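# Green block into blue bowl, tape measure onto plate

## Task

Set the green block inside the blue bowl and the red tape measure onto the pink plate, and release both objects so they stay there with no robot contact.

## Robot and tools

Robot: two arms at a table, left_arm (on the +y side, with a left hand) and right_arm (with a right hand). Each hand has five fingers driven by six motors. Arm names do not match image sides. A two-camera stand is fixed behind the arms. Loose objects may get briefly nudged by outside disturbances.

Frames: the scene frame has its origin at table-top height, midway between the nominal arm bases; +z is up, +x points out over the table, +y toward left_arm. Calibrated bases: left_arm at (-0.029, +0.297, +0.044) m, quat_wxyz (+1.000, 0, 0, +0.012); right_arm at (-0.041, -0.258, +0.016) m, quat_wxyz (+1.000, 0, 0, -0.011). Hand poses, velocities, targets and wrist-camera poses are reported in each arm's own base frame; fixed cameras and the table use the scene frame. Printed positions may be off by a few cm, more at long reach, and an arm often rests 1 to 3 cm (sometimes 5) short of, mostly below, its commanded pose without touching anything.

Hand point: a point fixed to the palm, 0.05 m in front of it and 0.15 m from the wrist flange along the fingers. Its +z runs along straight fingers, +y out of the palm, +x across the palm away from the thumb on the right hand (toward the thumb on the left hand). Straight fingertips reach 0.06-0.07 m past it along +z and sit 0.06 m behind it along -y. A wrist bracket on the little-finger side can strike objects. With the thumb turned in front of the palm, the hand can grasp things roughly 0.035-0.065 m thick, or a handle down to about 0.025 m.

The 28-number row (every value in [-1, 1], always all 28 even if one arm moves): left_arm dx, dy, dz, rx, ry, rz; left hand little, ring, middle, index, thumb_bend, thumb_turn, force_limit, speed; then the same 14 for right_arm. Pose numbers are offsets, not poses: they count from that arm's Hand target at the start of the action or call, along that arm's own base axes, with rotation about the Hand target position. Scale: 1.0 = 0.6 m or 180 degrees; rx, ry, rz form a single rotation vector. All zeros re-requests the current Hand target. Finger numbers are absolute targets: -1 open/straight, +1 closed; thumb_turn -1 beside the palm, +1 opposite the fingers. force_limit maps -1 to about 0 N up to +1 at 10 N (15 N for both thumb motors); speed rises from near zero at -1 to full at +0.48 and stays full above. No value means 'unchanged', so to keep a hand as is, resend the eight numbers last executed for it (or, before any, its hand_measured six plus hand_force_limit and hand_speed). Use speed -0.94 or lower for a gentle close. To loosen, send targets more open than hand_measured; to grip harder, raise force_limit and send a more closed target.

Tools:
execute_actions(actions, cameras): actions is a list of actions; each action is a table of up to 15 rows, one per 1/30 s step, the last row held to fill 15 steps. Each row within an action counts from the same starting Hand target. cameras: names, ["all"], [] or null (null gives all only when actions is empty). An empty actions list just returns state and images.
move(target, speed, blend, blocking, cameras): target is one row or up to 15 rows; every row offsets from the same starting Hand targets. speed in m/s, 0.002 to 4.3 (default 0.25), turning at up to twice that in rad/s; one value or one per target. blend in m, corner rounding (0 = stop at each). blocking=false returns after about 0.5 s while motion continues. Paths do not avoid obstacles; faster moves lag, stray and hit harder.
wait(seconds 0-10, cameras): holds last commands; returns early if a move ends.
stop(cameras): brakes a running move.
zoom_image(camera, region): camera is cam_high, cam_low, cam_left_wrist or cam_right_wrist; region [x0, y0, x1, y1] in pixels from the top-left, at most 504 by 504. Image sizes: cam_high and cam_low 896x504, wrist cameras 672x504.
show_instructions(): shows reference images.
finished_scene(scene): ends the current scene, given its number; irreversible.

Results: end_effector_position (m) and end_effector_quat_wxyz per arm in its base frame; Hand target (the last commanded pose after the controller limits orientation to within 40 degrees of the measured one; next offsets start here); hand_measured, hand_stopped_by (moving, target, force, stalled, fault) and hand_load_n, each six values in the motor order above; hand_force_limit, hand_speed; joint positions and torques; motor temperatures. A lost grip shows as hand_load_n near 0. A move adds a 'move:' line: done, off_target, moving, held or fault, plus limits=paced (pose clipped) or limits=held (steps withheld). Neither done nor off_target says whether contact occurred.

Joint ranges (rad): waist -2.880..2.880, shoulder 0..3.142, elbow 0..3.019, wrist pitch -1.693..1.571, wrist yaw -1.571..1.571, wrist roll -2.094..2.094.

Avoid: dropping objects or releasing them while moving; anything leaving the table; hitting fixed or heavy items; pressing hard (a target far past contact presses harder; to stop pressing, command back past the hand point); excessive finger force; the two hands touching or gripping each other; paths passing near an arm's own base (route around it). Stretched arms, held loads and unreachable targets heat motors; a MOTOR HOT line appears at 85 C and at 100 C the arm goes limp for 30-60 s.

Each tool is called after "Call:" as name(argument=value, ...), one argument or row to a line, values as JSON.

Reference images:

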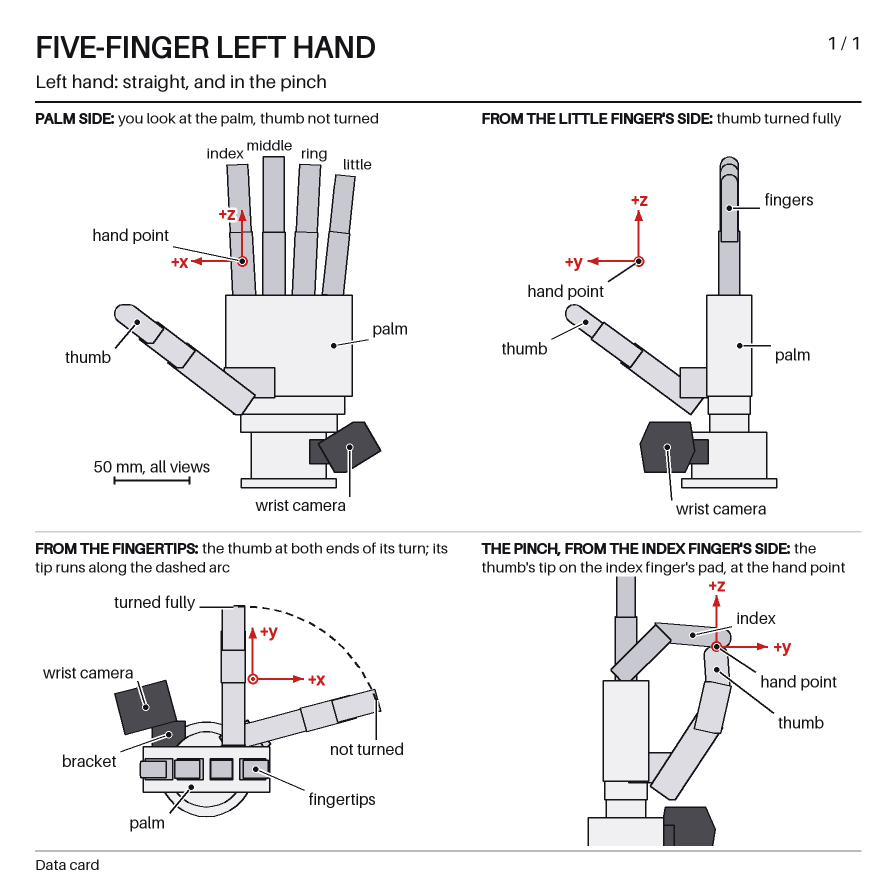

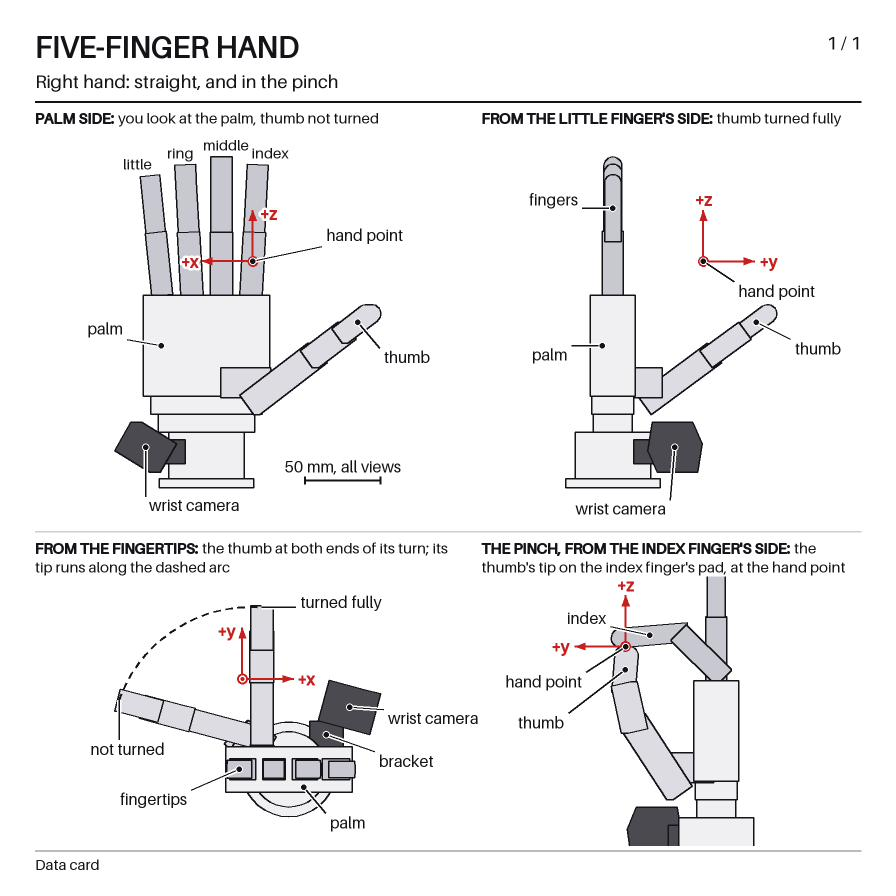

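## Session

Call:
execute_actions(
  actions=[],
)

Call:
zoom_image(
  camera="cam_high",
  region=[340, 60, 500, 220],
)

Call:
zoom_image(
  camera="cam_high",
  region=[480, 180, 680, 380],
)

Scene clock: 0.00 s.
left_arm: end_effector_position=(+0.6334, -0.3635, +0.2940) hand_measured=(-1.000, -1.000, -1.000, -1.000, -1.000, -1.000) hand_load_n=(+0.0, +0.0, +0.0, +0.0, +0.0, +0.0) hand_stopped_by=(target, target, target, target, target, target) hand_force_limit=0.00 hand_speed=-0.80 end_effector_quat_wxyz=(+0.230, +0.491, +0.838, +0.062) | right_arm: end_effector_position=(+0.5864, -0.2336, +0.2874) hand_measured=(-1.000, -1.000, -1.000, -1.000, -1.000, -1.000) hand_load_n=(+0.0, +0.0, +0.0, +0.0, +0.0, +0.0) hand_stopped_by=(target, target, target, target, target, target) hand_force_limit=0.00 hand_speed=-0.80 end_effector_quat_wxyz=(+0.123, +0.746, +0.102, +0.646)
Joint positions: left_arm=[-0.659 2 2.202 -1.323 -0.179 2.012] | right_arm=[-0.374 1.386 0.892 0.351 -0.319 -1.94]
Joint velocities: within noise
Joint torques (N m): no reading
Motor temperatures (°C): left_arm=[20 22 33 23 24 21] | right_arm=[24 27 33 22 22 22]
Heat: left arm: hottest elbow 33 °C; right arm: hottest elbow 33 °C.
Hand target: left_arm +0.6358, -0.3687, +0.3204; +0.256, +0.489, +0.832, +0.061 | right_arm +0.5915, -0.2381, +0.3057; +0.130, +0.735, +0.105, +0.657

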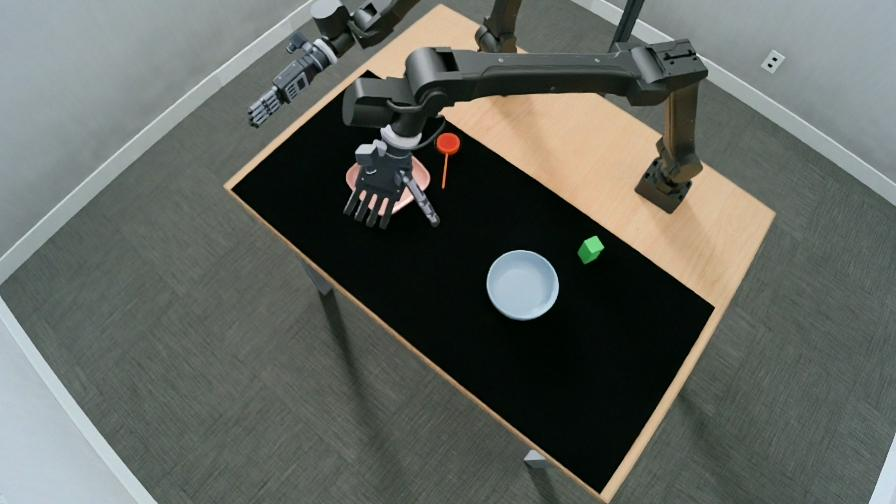

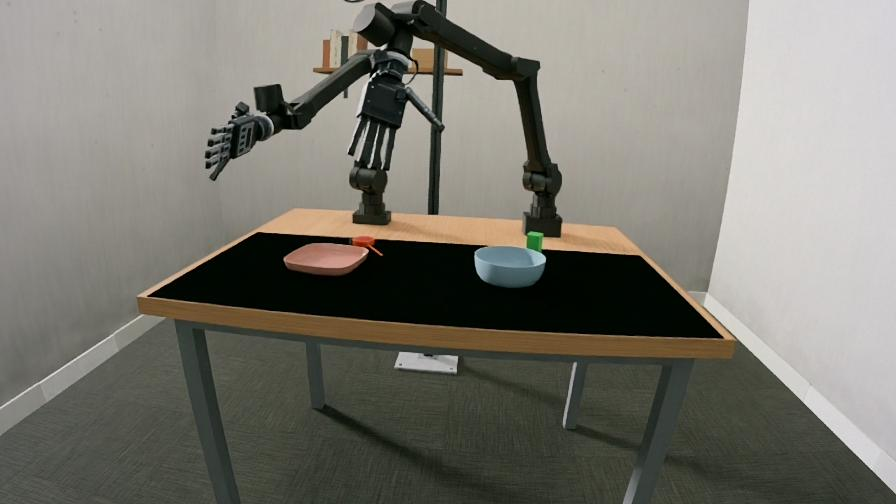

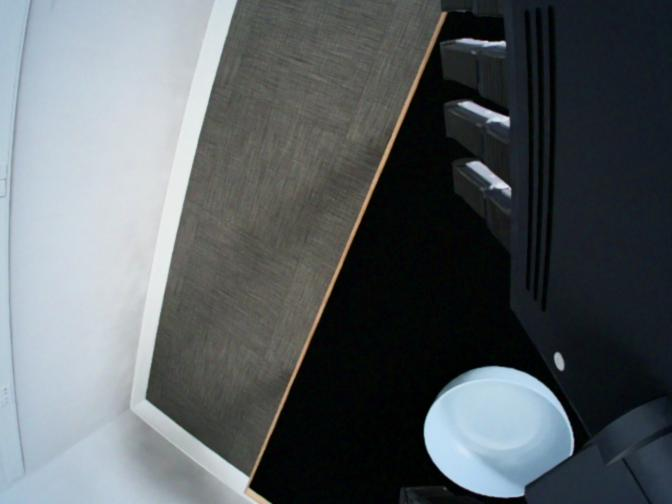

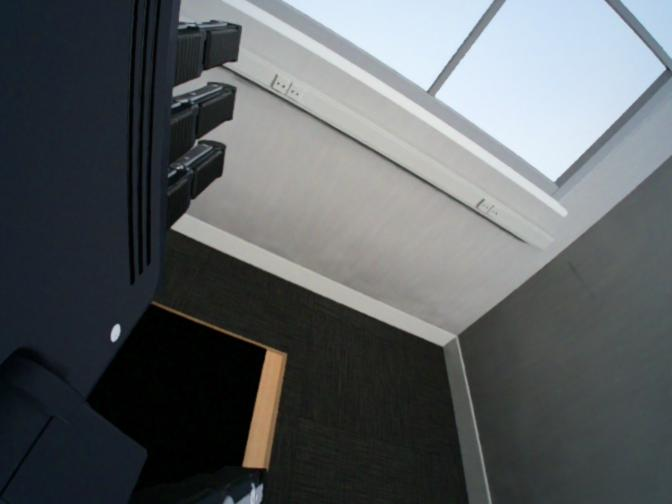

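Scaled by 3.150 from the camera's 896x504 image, which has a finer 1280x720 frame.

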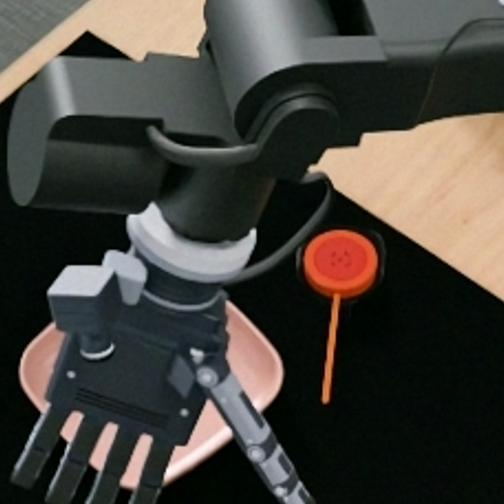

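Scaled by 2.520 from the camera's 896x504 image, which has a finer 1280x720 frame.

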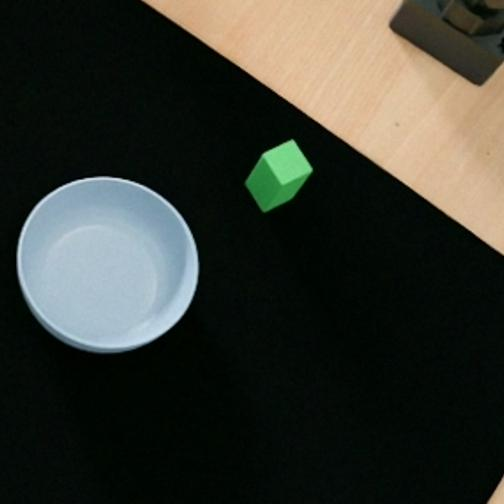

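Call:
zoom_image(
  camera="cam_high",
  region=[565, 220, 625, 280],
)

Call:
zoom_image(
  camera="cam_high",
  region=[420, 120, 490, 200],
)

Scaled by 8.400 from the camera's 896x504 image, which has a finer 1280x720 frame.

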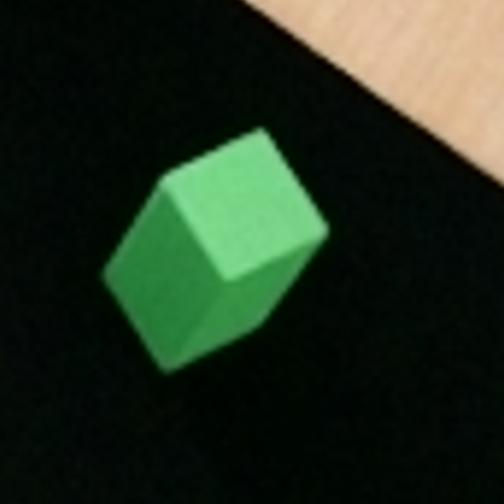

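Scaled by 6.300 from the camera's 896x504 image, which has a finer 1280x720 frame.

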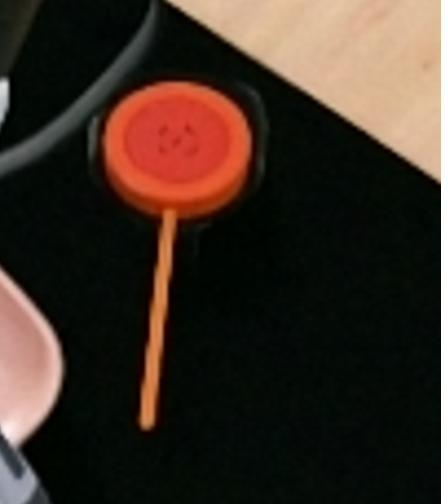

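Call:
move(
  target=[
    [-0.293,0.281,-0.067,-0.2147,0.0624,0.2756,-0.5,-0.5,-0.5,-0.5,-1,1,0,0, -0.236,0.197,-0.06,0.3014,-0.0851,-0.1949,-0.5,-0.5,-0.5,-0.5,-1,1,0,0],
    [-0.5837,0.4892,-0.3907,-0.4293,0.1248,0.5512,-0.5,-0.5,-0.5,-0.5,-1,1,0,0, -0.5053,0.4762,-0.3195,0.6027,-0.1702,-0.3899,-0.5,-0.5,-0.5,-0.5,-1,1,0,0],
  ],
  cameras=["all"],
  speed=0.4,
  blend=[0.04,0],
)

Call:
zoom_image(
  camera="cam_high",
  region=[340, 60, 500, 220],
)

Call:
zoom_image(
  camera="cam_high",
  region=[540, 180, 660, 300],
)

Scene clock: 97.30 s.
left_arm: end_effector_position=(+0.2790, -0.0741, +0.0779) hand_measured=(-0.500, -0.500, -0.500, -0.500, -1.000, +1.000) hand_load_n=(+0.0, +0.0, +0.0, +0.0, +0.0, +0.0) hand_stopped_by=(target, target, target, target, target, target) hand_force_limit=0.00 hand_speed=0.00 end_effector_quat_wxyz=(+0.190, -0.499, +0.787, -0.309) | right_arm: end_effector_position=(+0.2717, +0.0368, +0.0929) hand_measured=(-0.500, -0.500, -0.500, -0.500, -1.000, +1.000) hand_load_n=(+0.0, +0.0, +0.0, +0.0, +0.5, +0.0) hand_stopped_by=(target, target, target, target, target, target) hand_force_limit=0.00 hand_speed=0.00 end_effector_quat_wxyz=(+0.135, -0.320, +0.830, -0.436)
Joint positions: left_arm=[-0.032 0.807 0.451 -0.518 0.281 0.306] | right_arm=[0.585 0.923 0.538 -1.07 0.943 1.361]
Joint torques (N m): left_arm=[-0.21 -3.72 7.98 3.03 0.26 -0.11] | right_arm=[3.14 -2.73 13.63 -0.02 0.72 0.19]
Motor temperatures (°C): left_arm=[20 28 39 23 24 21] | right_arm=[24 28 40 22 22 22]
Heat: left arm: hottest elbow 39 °C; right arm: hottest elbow 40 °C.
Hand target: left_arm +0.2856, -0.0752, +0.0860; +0.204, -0.494, +0.781, -0.323 | right_arm +0.2883, +0.0476, +0.1140; +0.158, -0.304, +0.833, -0.434
Off the commanded pose: left_arm 0.011 m, 2 deg | right_arm 0.029 m, 3 deg.
move: off_target (left_arm, right_arm)

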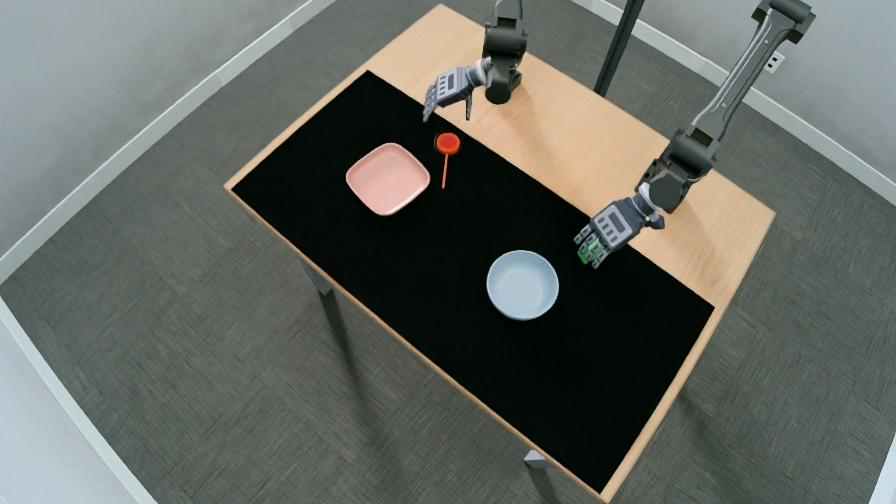

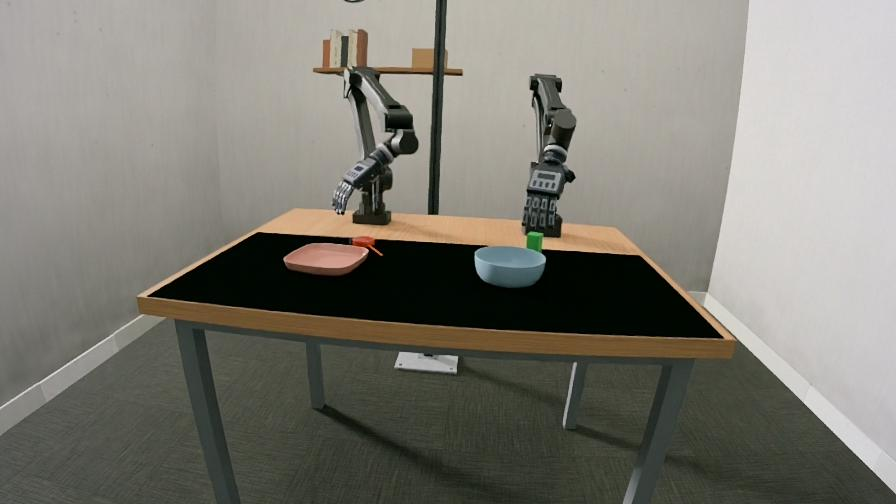

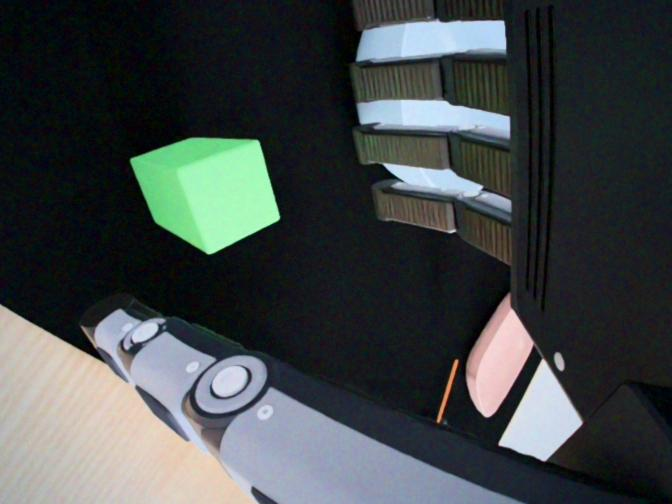

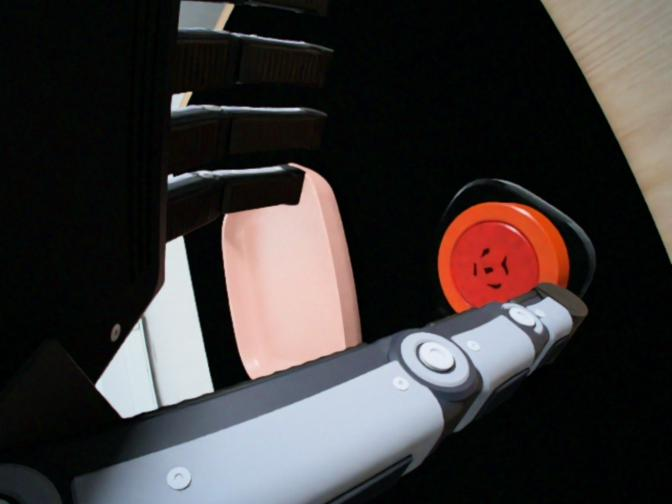

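Scaled by 3.150 from the camera's 896x504 image, which has a finer 1280x720 frame.

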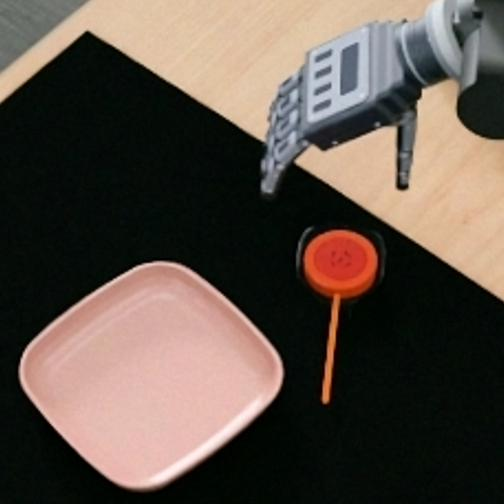

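Scaled by 4.200 from the camera's 896x504 image, which has a finer 1280x720 frame.

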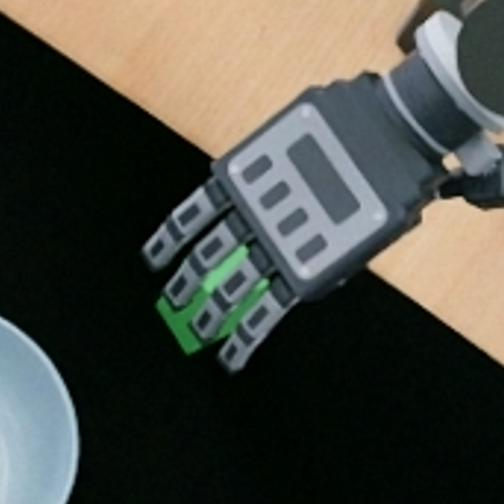

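Call:
move(
  target=[0,0,-0.1217,0,0,0,-0.5,-0.5,-0.5,-0.5,-1,1,0,0, 0.0045,0.004,-0.1217,0,0,0,-0.5,-0.5,-0.5,-0.5,-1,1,0,0],
  cameras=["all"],
  speed=0.15,
)

Call:
zoom_image(
  camera="cam_high",
  region=[390, 80, 490, 180],
)

Call:
zoom_image(
  camera="cam_low",
  region=[310, 170, 410, 270],
)

Scene clock: 130.23 s.
left_arm: end_effector_position=(+0.2787, -0.0744, +0.0099) hand_measured=(-0.500, -0.500, -0.500, -0.500, -1.000, +1.000) hand_load_n=(+0.0, +0.0, +0.0, +0.0, +0.0, +0.0) hand_stopped_by=(target, target, target, target, target, target) hand_force_limit=0.00 hand_speed=0.00 end_effector_quat_wxyz=(+0.198, -0.495, +0.785, -0.315) | right_arm: end_effector_position=(+0.2865, +0.0495, +0.0408) hand_measured=(-0.500, -0.500, -0.500, -0.500, -1.000, +1.000) hand_load_n=(+0.0, +0.0, +0.0, +0.0, +0.0, +0.0) hand_stopped_by=(target, target, target, target, target, target) hand_force_limit=0.00 hand_speed=0.00 end_effector_quat_wxyz=(+0.151, -0.312, +0.832, -0.432)
Joint positions: left_arm=[-0.032 0.951 0.303 -0.204 0.283 0.306] | right_arm=[0.596 1.073 0.461 -0.821 0.945 1.378]
Joint torques (N m): left_arm=[-0.62 -2.26 7.2 3.02 0.2 -0.11] | right_arm=[2.49 -3.84 7.87 1.06 0.71 0.1]
Heat: left arm: hottest elbow 38 °C; right arm: hottest elbow 42 °C.
Hand target: left_arm +0.2856, -0.0752, +0.0129; +0.204, -0.494, +0.781, -0.323 | right_arm +0.2910, +0.0500, +0.0409; +0.158, -0.304, +0.833, -0.434
Off the commanded pose: left_arm 0.008 m, 1 deg | right_arm 0.005 m, 1 deg.
move: done

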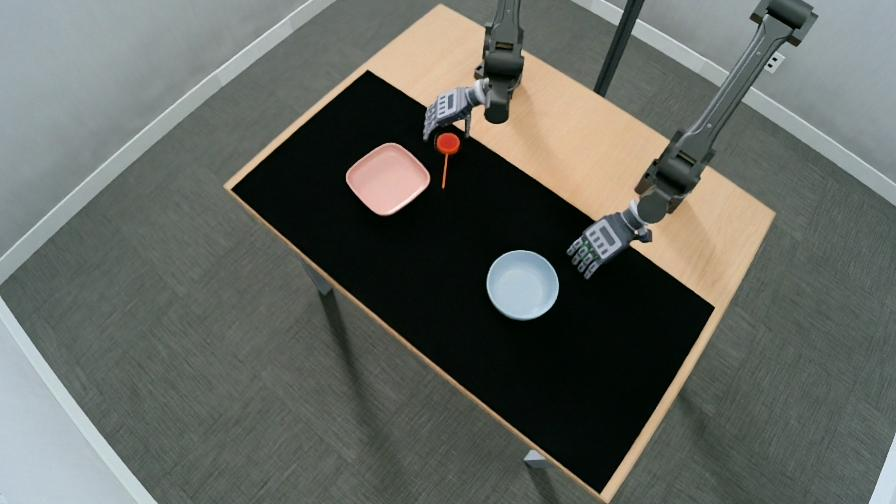

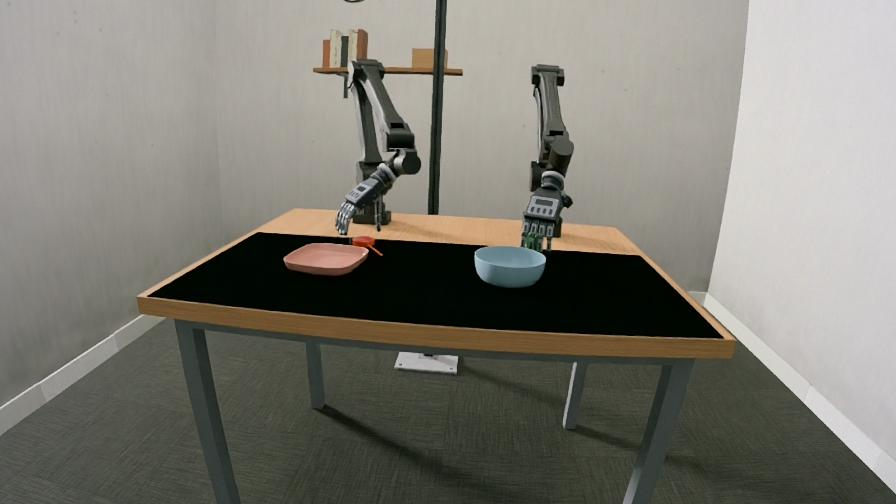

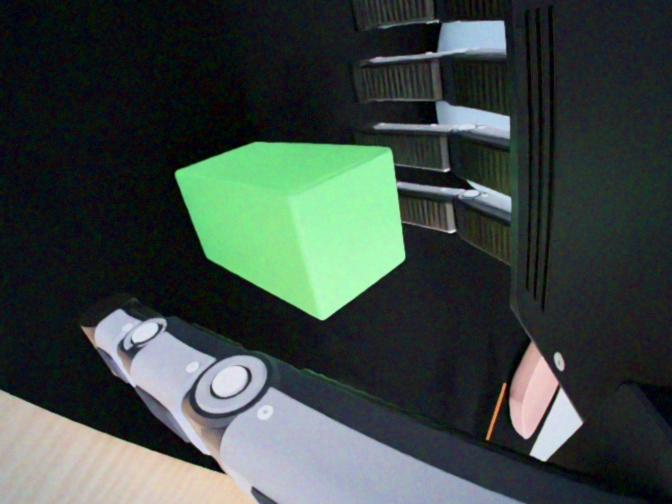

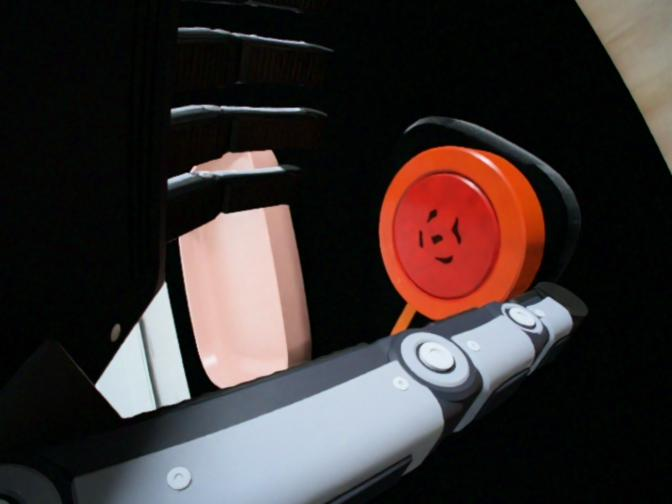

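Scaled by 5.040 from the camera's 896x504 image, which has a finer 1280x720 frame.

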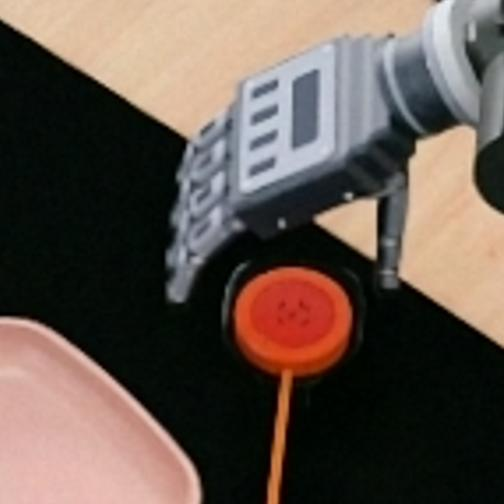

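Scaled by 5.040 from the camera's 896x504 image, which has a finer 1280x720 frame.

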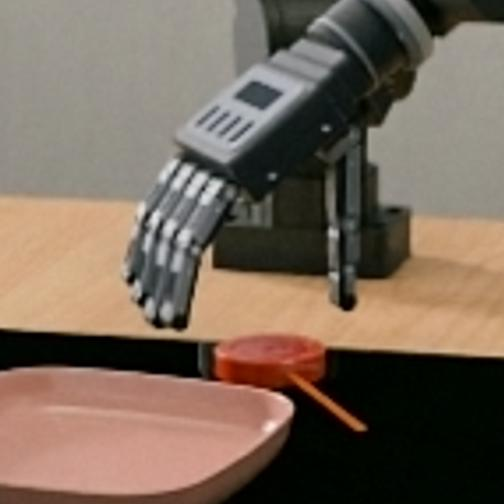

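Call:
move(
  target=[0.0043,0.009,-0.0365,0,0,0,-0.5,-0.5,-0.5,-0.5,-1,1,0,0, 0.0087,0.0052,-0.0425,0,0,0,-0.5,-0.5,-0.5,-0.5,-1,1,0,0],
  cameras=["all"],
  speed=0.1,
)

Call:
zoom_image(
  camera="cam_high",
  region=[390, 80, 490, 180],
)

Call:
zoom_image(
  camera="cam_low",
  region=[310, 170, 410, 270],
)

Scene clock: 150.30 s.
left_arm: end_effector_position=(+0.2822, -0.0700, -0.0107) hand_measured=(-0.500, -0.500, -0.500, -0.500, -1.000, +1.000) hand_load_n=(+0.0, +0.0, +0.0, +0.0, +0.0, +0.0) hand_stopped_by=(target, target, target, target, target, target) hand_force_limit=0.00 hand_speed=0.00 end_effector_quat_wxyz=(+0.196, -0.503, +0.780, -0.317) | right_arm: end_effector_position=(+0.2926, +0.0536, +0.0160) hand_measured=(-0.500, -0.500, -0.500, -0.500, -1.000, +1.000) hand_load_n=(+0.0, +0.0, +0.0, +0.0, +0.0, +0.0) hand_stopped_by=(target, target, target, target, target, target) hand_force_limit=0.00 hand_speed=0.00 end_effector_quat_wxyz=(+0.153, -0.311, +0.833, -0.432)
Joint positions: left_arm=[-0.007 1.044 0.277 -0.089 0.297 0.306] | right_arm=[0.596 1.164 0.437 -0.702 0.945 1.378]
Joint velocities: left_arm=[within noise] | right_arm=[0.005 -0.005 0.012 0.017 0.022 -0.154]
Joint torques (N m): left_arm=[-0.32 -2.78 6.49 3.08 0.29 0.09] | right_arm=[2.37 -4.54 7.04 1.09 0.7 0.09]
Heat: left arm: hottest elbow 38 °C; right arm: hottest elbow 41 °C.
Hand target: left_arm +0.2882, -0.0698, -0.0090; +0.204, -0.494, +0.781, -0.323 | right_arm +0.2963, +0.0532, +0.0154; +0.158, -0.304, +0.833, -0.434
Off the commanded pose: left_arm 0.006 m, 2 deg | right_arm 0.004 m, 1 deg.
move: done

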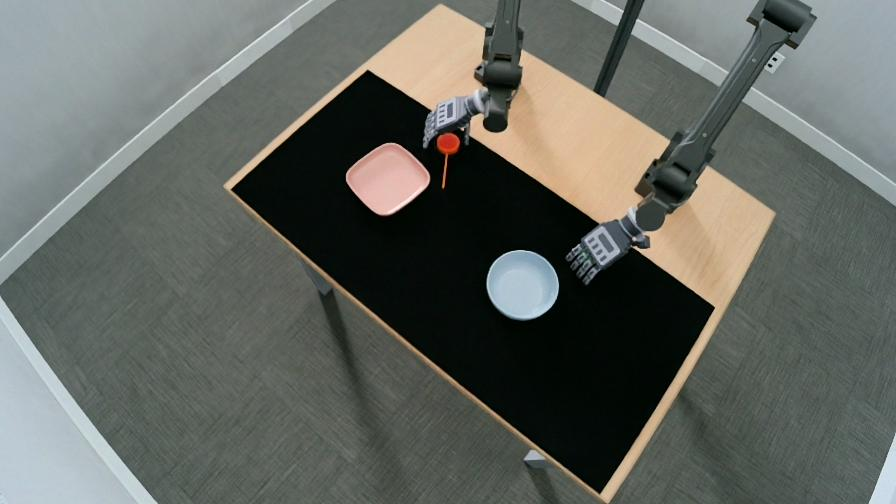

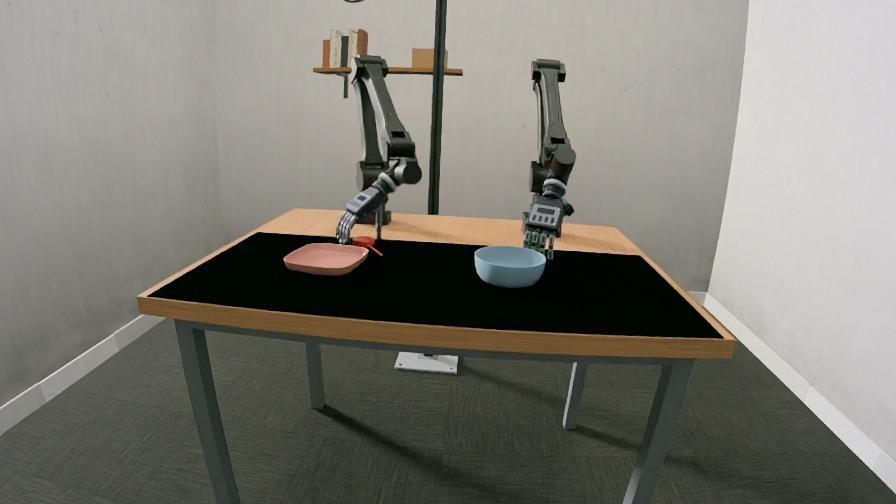

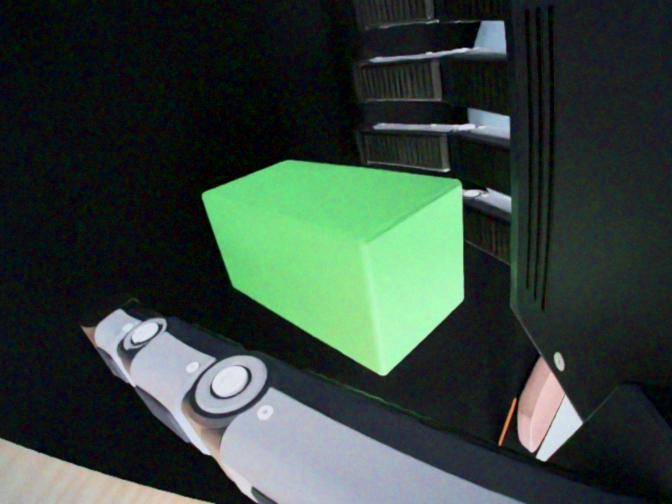

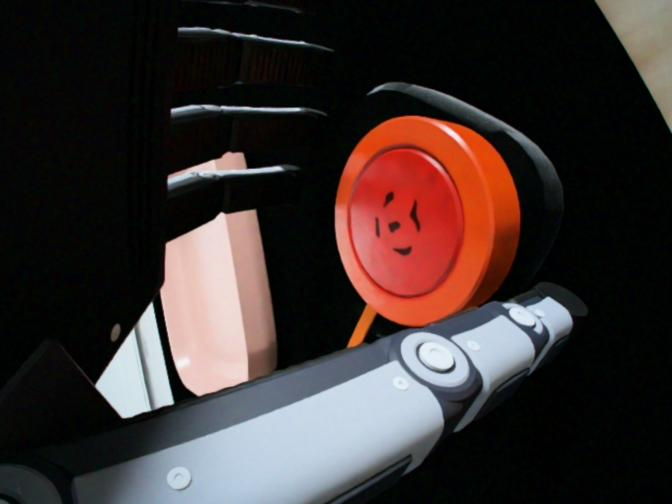

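Scaled by 5.040 from the camera's 896x504 image, which has a finer 1280x720 frame.

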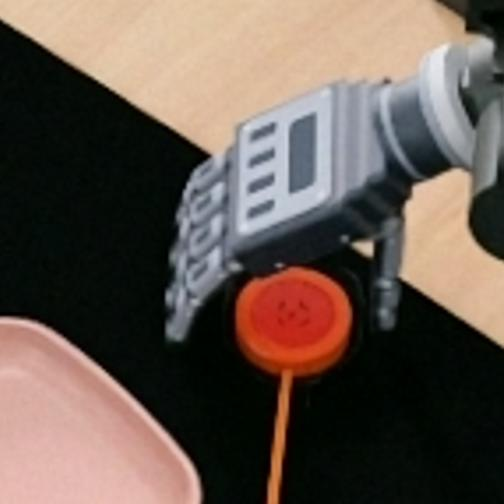

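Scaled by 5.040 from the camera's 896x504 image, which has a finer 1280x720 frame.

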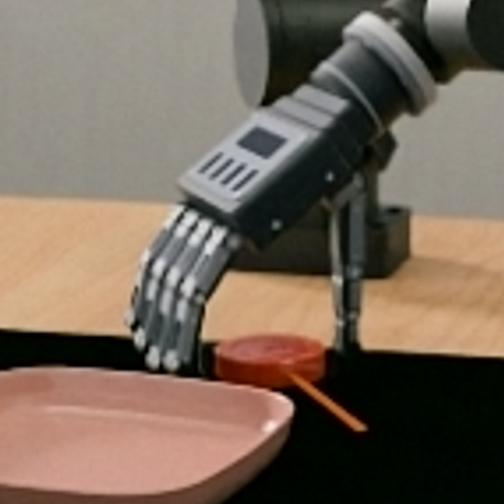

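Call:
move(
  target=[
    [0,0,0.003,0,0,0,-0.5,-0.5,0.6,0.6,0.3,1,-0.3,-0.8, 0,0,0.001,0,0,0,-0.5,0.5,0.5,0.5,0.2,1,-0.2,-0.8],
    [0,0,0.003,0,0,0,-0.5,-0.5,0.6,0.6,0.3,1,-0.3,-0.8, 0,0,0.001,0,0,0,-0.5,0.5,0.54,0.5,0.2,1,-0.2,-0.8],
  ],
  cameras=["cam_left_wrist","cam_right_wrist"],
  speed=0.1,
)

Scene clock: 161.53 s.
left_arm: end_effector_position=(+0.2822, -0.0699, -0.0108) hand_measured=(-0.500, -0.500, +0.070, +0.088, -0.700, +1.000) hand_load_n=(+0.0, +0.0, +3.0, +3.5, +6.5, -2.0) hand_stopped_by=(target, target, force, force, force, target) hand_force_limit=-0.30 hand_speed=-0.80 end_effector_quat_wxyz=(+0.196, -0.500, +0.781, -0.317) | right_arm: end_effector_position=(+0.2928, +0.0529, +0.0162) hand_measured=(-0.500, -0.190, -0.250, -0.246, -0.886, +1.000) hand_load_n=(+0.0, +3.5, +7.5, +3.5, +14.0, +1.5) hand_stopped_by=(target, force, force, force, force, target) hand_force_limit=-0.20 hand_speed=-0.80 end_effector_quat_wxyz=(+0.153, -0.311, +0.832, -0.433)
Joint positions: left_arm=[-0.007 1.044 0.277 -0.089 0.298 0.312] | right_arm=[0.594 1.164 0.437 -0.702 0.946 1.378]
Joint torques (N m): left_arm=[-0.32 -3.25 6.67 2.66 0.27 0.09] | right_arm=[2.37 -4.66 7.13 0.99 0.65 0.08]
Heat: left arm: hottest elbow 37 °C; right arm: hottest elbow 40 °C.
Hand target: left_arm +0.2882, -0.0698, -0.0072; +0.204, -0.494, +0.781, -0.323 | right_arm +0.2963, +0.0532, +0.0160; +0.158, -0.304, +0.833, -0.434
Off the commanded pose: left_arm 0.007 m, 1 deg | right_arm 0.003 m, 1 deg.
move: done
Images, in order (width x height): cam_left_wrist 672x504, cam_right_wrist 672x504.

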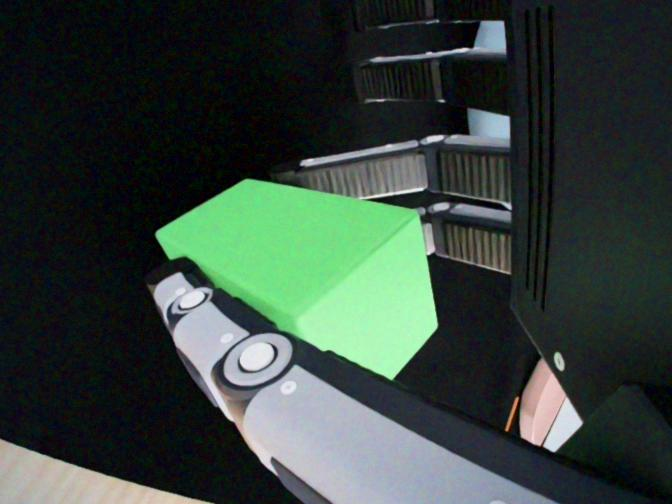

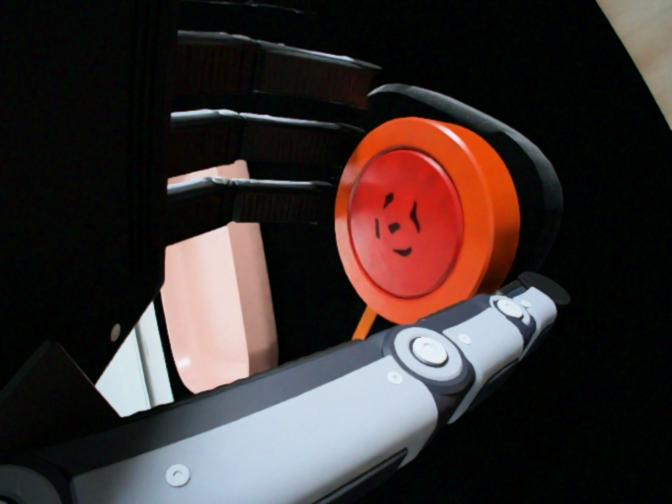

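Call:
move(
  target=[
    [0,0,0.245,0,0,0,0.2,0.2,0.6,0.6,0.3,1,-0.3,-0.8, 0,0,0.165,0,0,0,0.5,0.5,0.54,0.5,0.2,1,-0.2,-0.8],
    [0.361,-0.139,0.245,0,0,0,0.2,0.2,0.6,0.6,0.3,1,-0.3,-0.8, 0.298,-0.104,0.165,0,0,0,0.5,0.5,0.54,0.5,0.2,1,-0.2,-0.8],
  ],
  cameras=["all"],
  speed=[0.15,0.2],
  blend=[0.02,0],
)

Call:
zoom_image(
  camera="cam_high",
  region=[320, 90, 460, 230],
)

Call:
zoom_image(
  camera="cam_high",
  region=[460, 190, 620, 350],
)

Scene clock: 193.67 s.
left_arm: end_effector_position=(+0.4730, -0.1397, +0.1085) hand_measured=(+0.200, +0.200, +0.070, +0.088, -0.700, +1.000) hand_load_n=(+0.0, +0.0, +3.0, +3.5, +6.5, -1.5) hand_stopped_by=(target, target, force, force, force, target) hand_force_limit=-0.30 hand_speed=-0.80 end_effector_quat_wxyz=(+0.181, -0.505, +0.792, -0.293) | right_arm: end_effector_position=(+0.4478, -0.0076, +0.0923) hand_measured=(+0.500, -0.190, -0.250, -0.246, -0.886, +1.000) hand_load_n=(+0.0, +3.0, +7.5, +3.5, +14.0, +1.5) hand_stopped_by=(target, force, force, force, force, target) hand_force_limit=-0.20 hand_speed=-0.80 end_effector_quat_wxyz=(+0.136, -0.315, +0.837, -0.426)
Joint positions: left_arm=[-0.181 1.413 0.973 -0.446 0.174 0.193] | right_arm=[0.192 1.312 0.783 -0.493 0.791 0.81]
Joint torques (N m): left_arm=[-1.26 -9.76 13.27 2.96 0 -0.11] | right_arm=[1.44 -9 13.97 1.85 0.27 -0.19]
Heat: left arm: hottest elbow 37 °C; right arm: hottest elbow 39 °C.
Hand target: left_arm +0.5048, -0.1532, +0.1398; +0.204, -0.494, +0.781, -0.323 | right_arm +0.4751, -0.0092, +0.1150; +0.158, -0.304, +0.833, -0.434
Off the commanded pose: left_arm 0.047 m, 5 deg | right_arm 0.036 m, 3 deg.
move: off_target (left_arm, right_arm)

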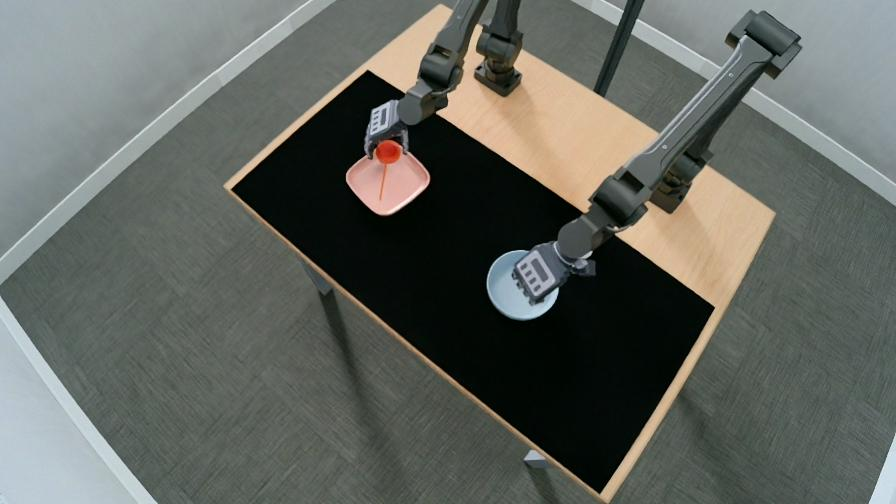

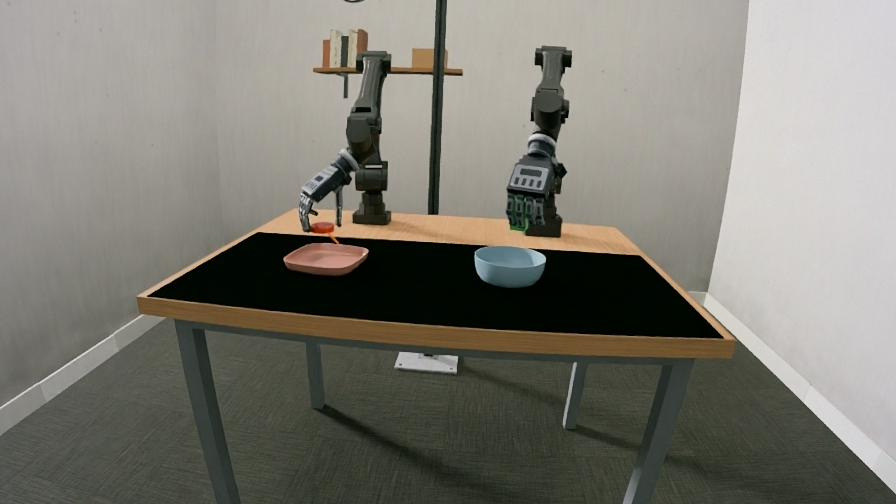

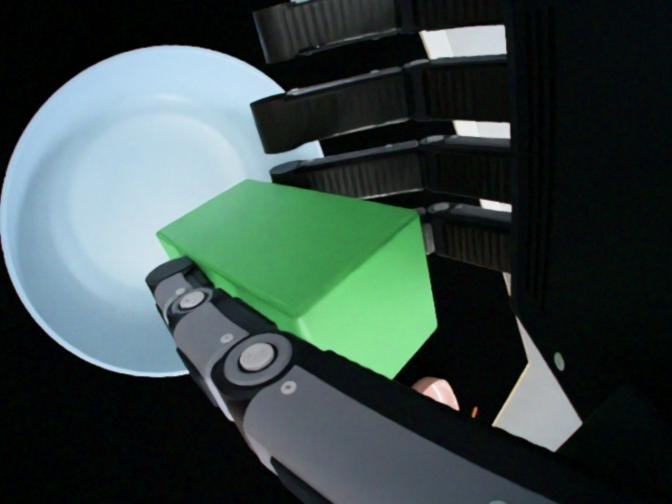

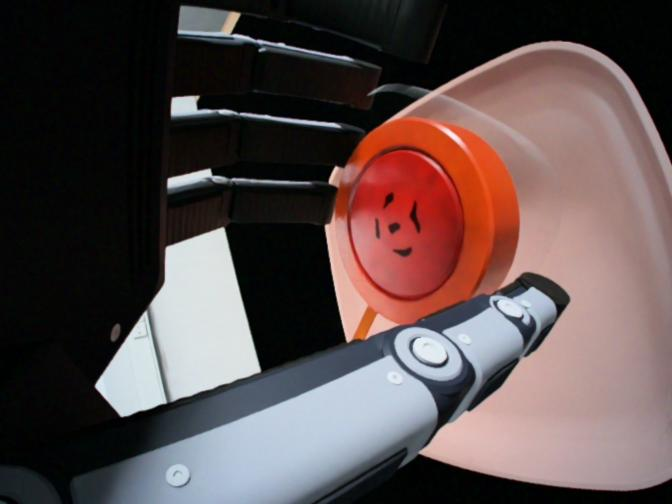

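Scaled by 3.600 from the camera's 896x504 image, which has a finer 1280x720 frame.

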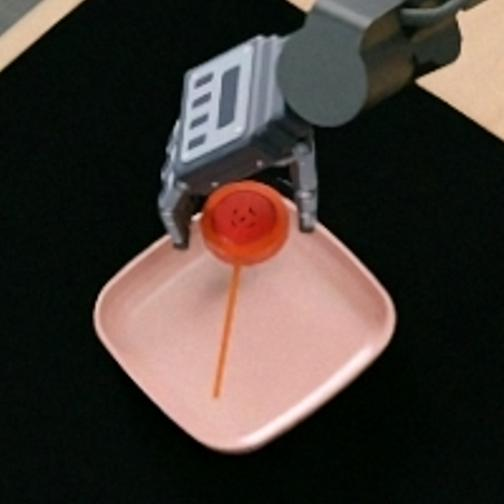

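Scaled by 3.150 from the camera's 896x504 image, which has a finer 1280x720 frame.

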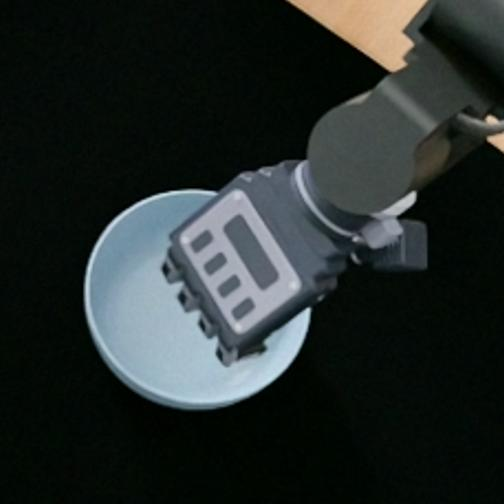

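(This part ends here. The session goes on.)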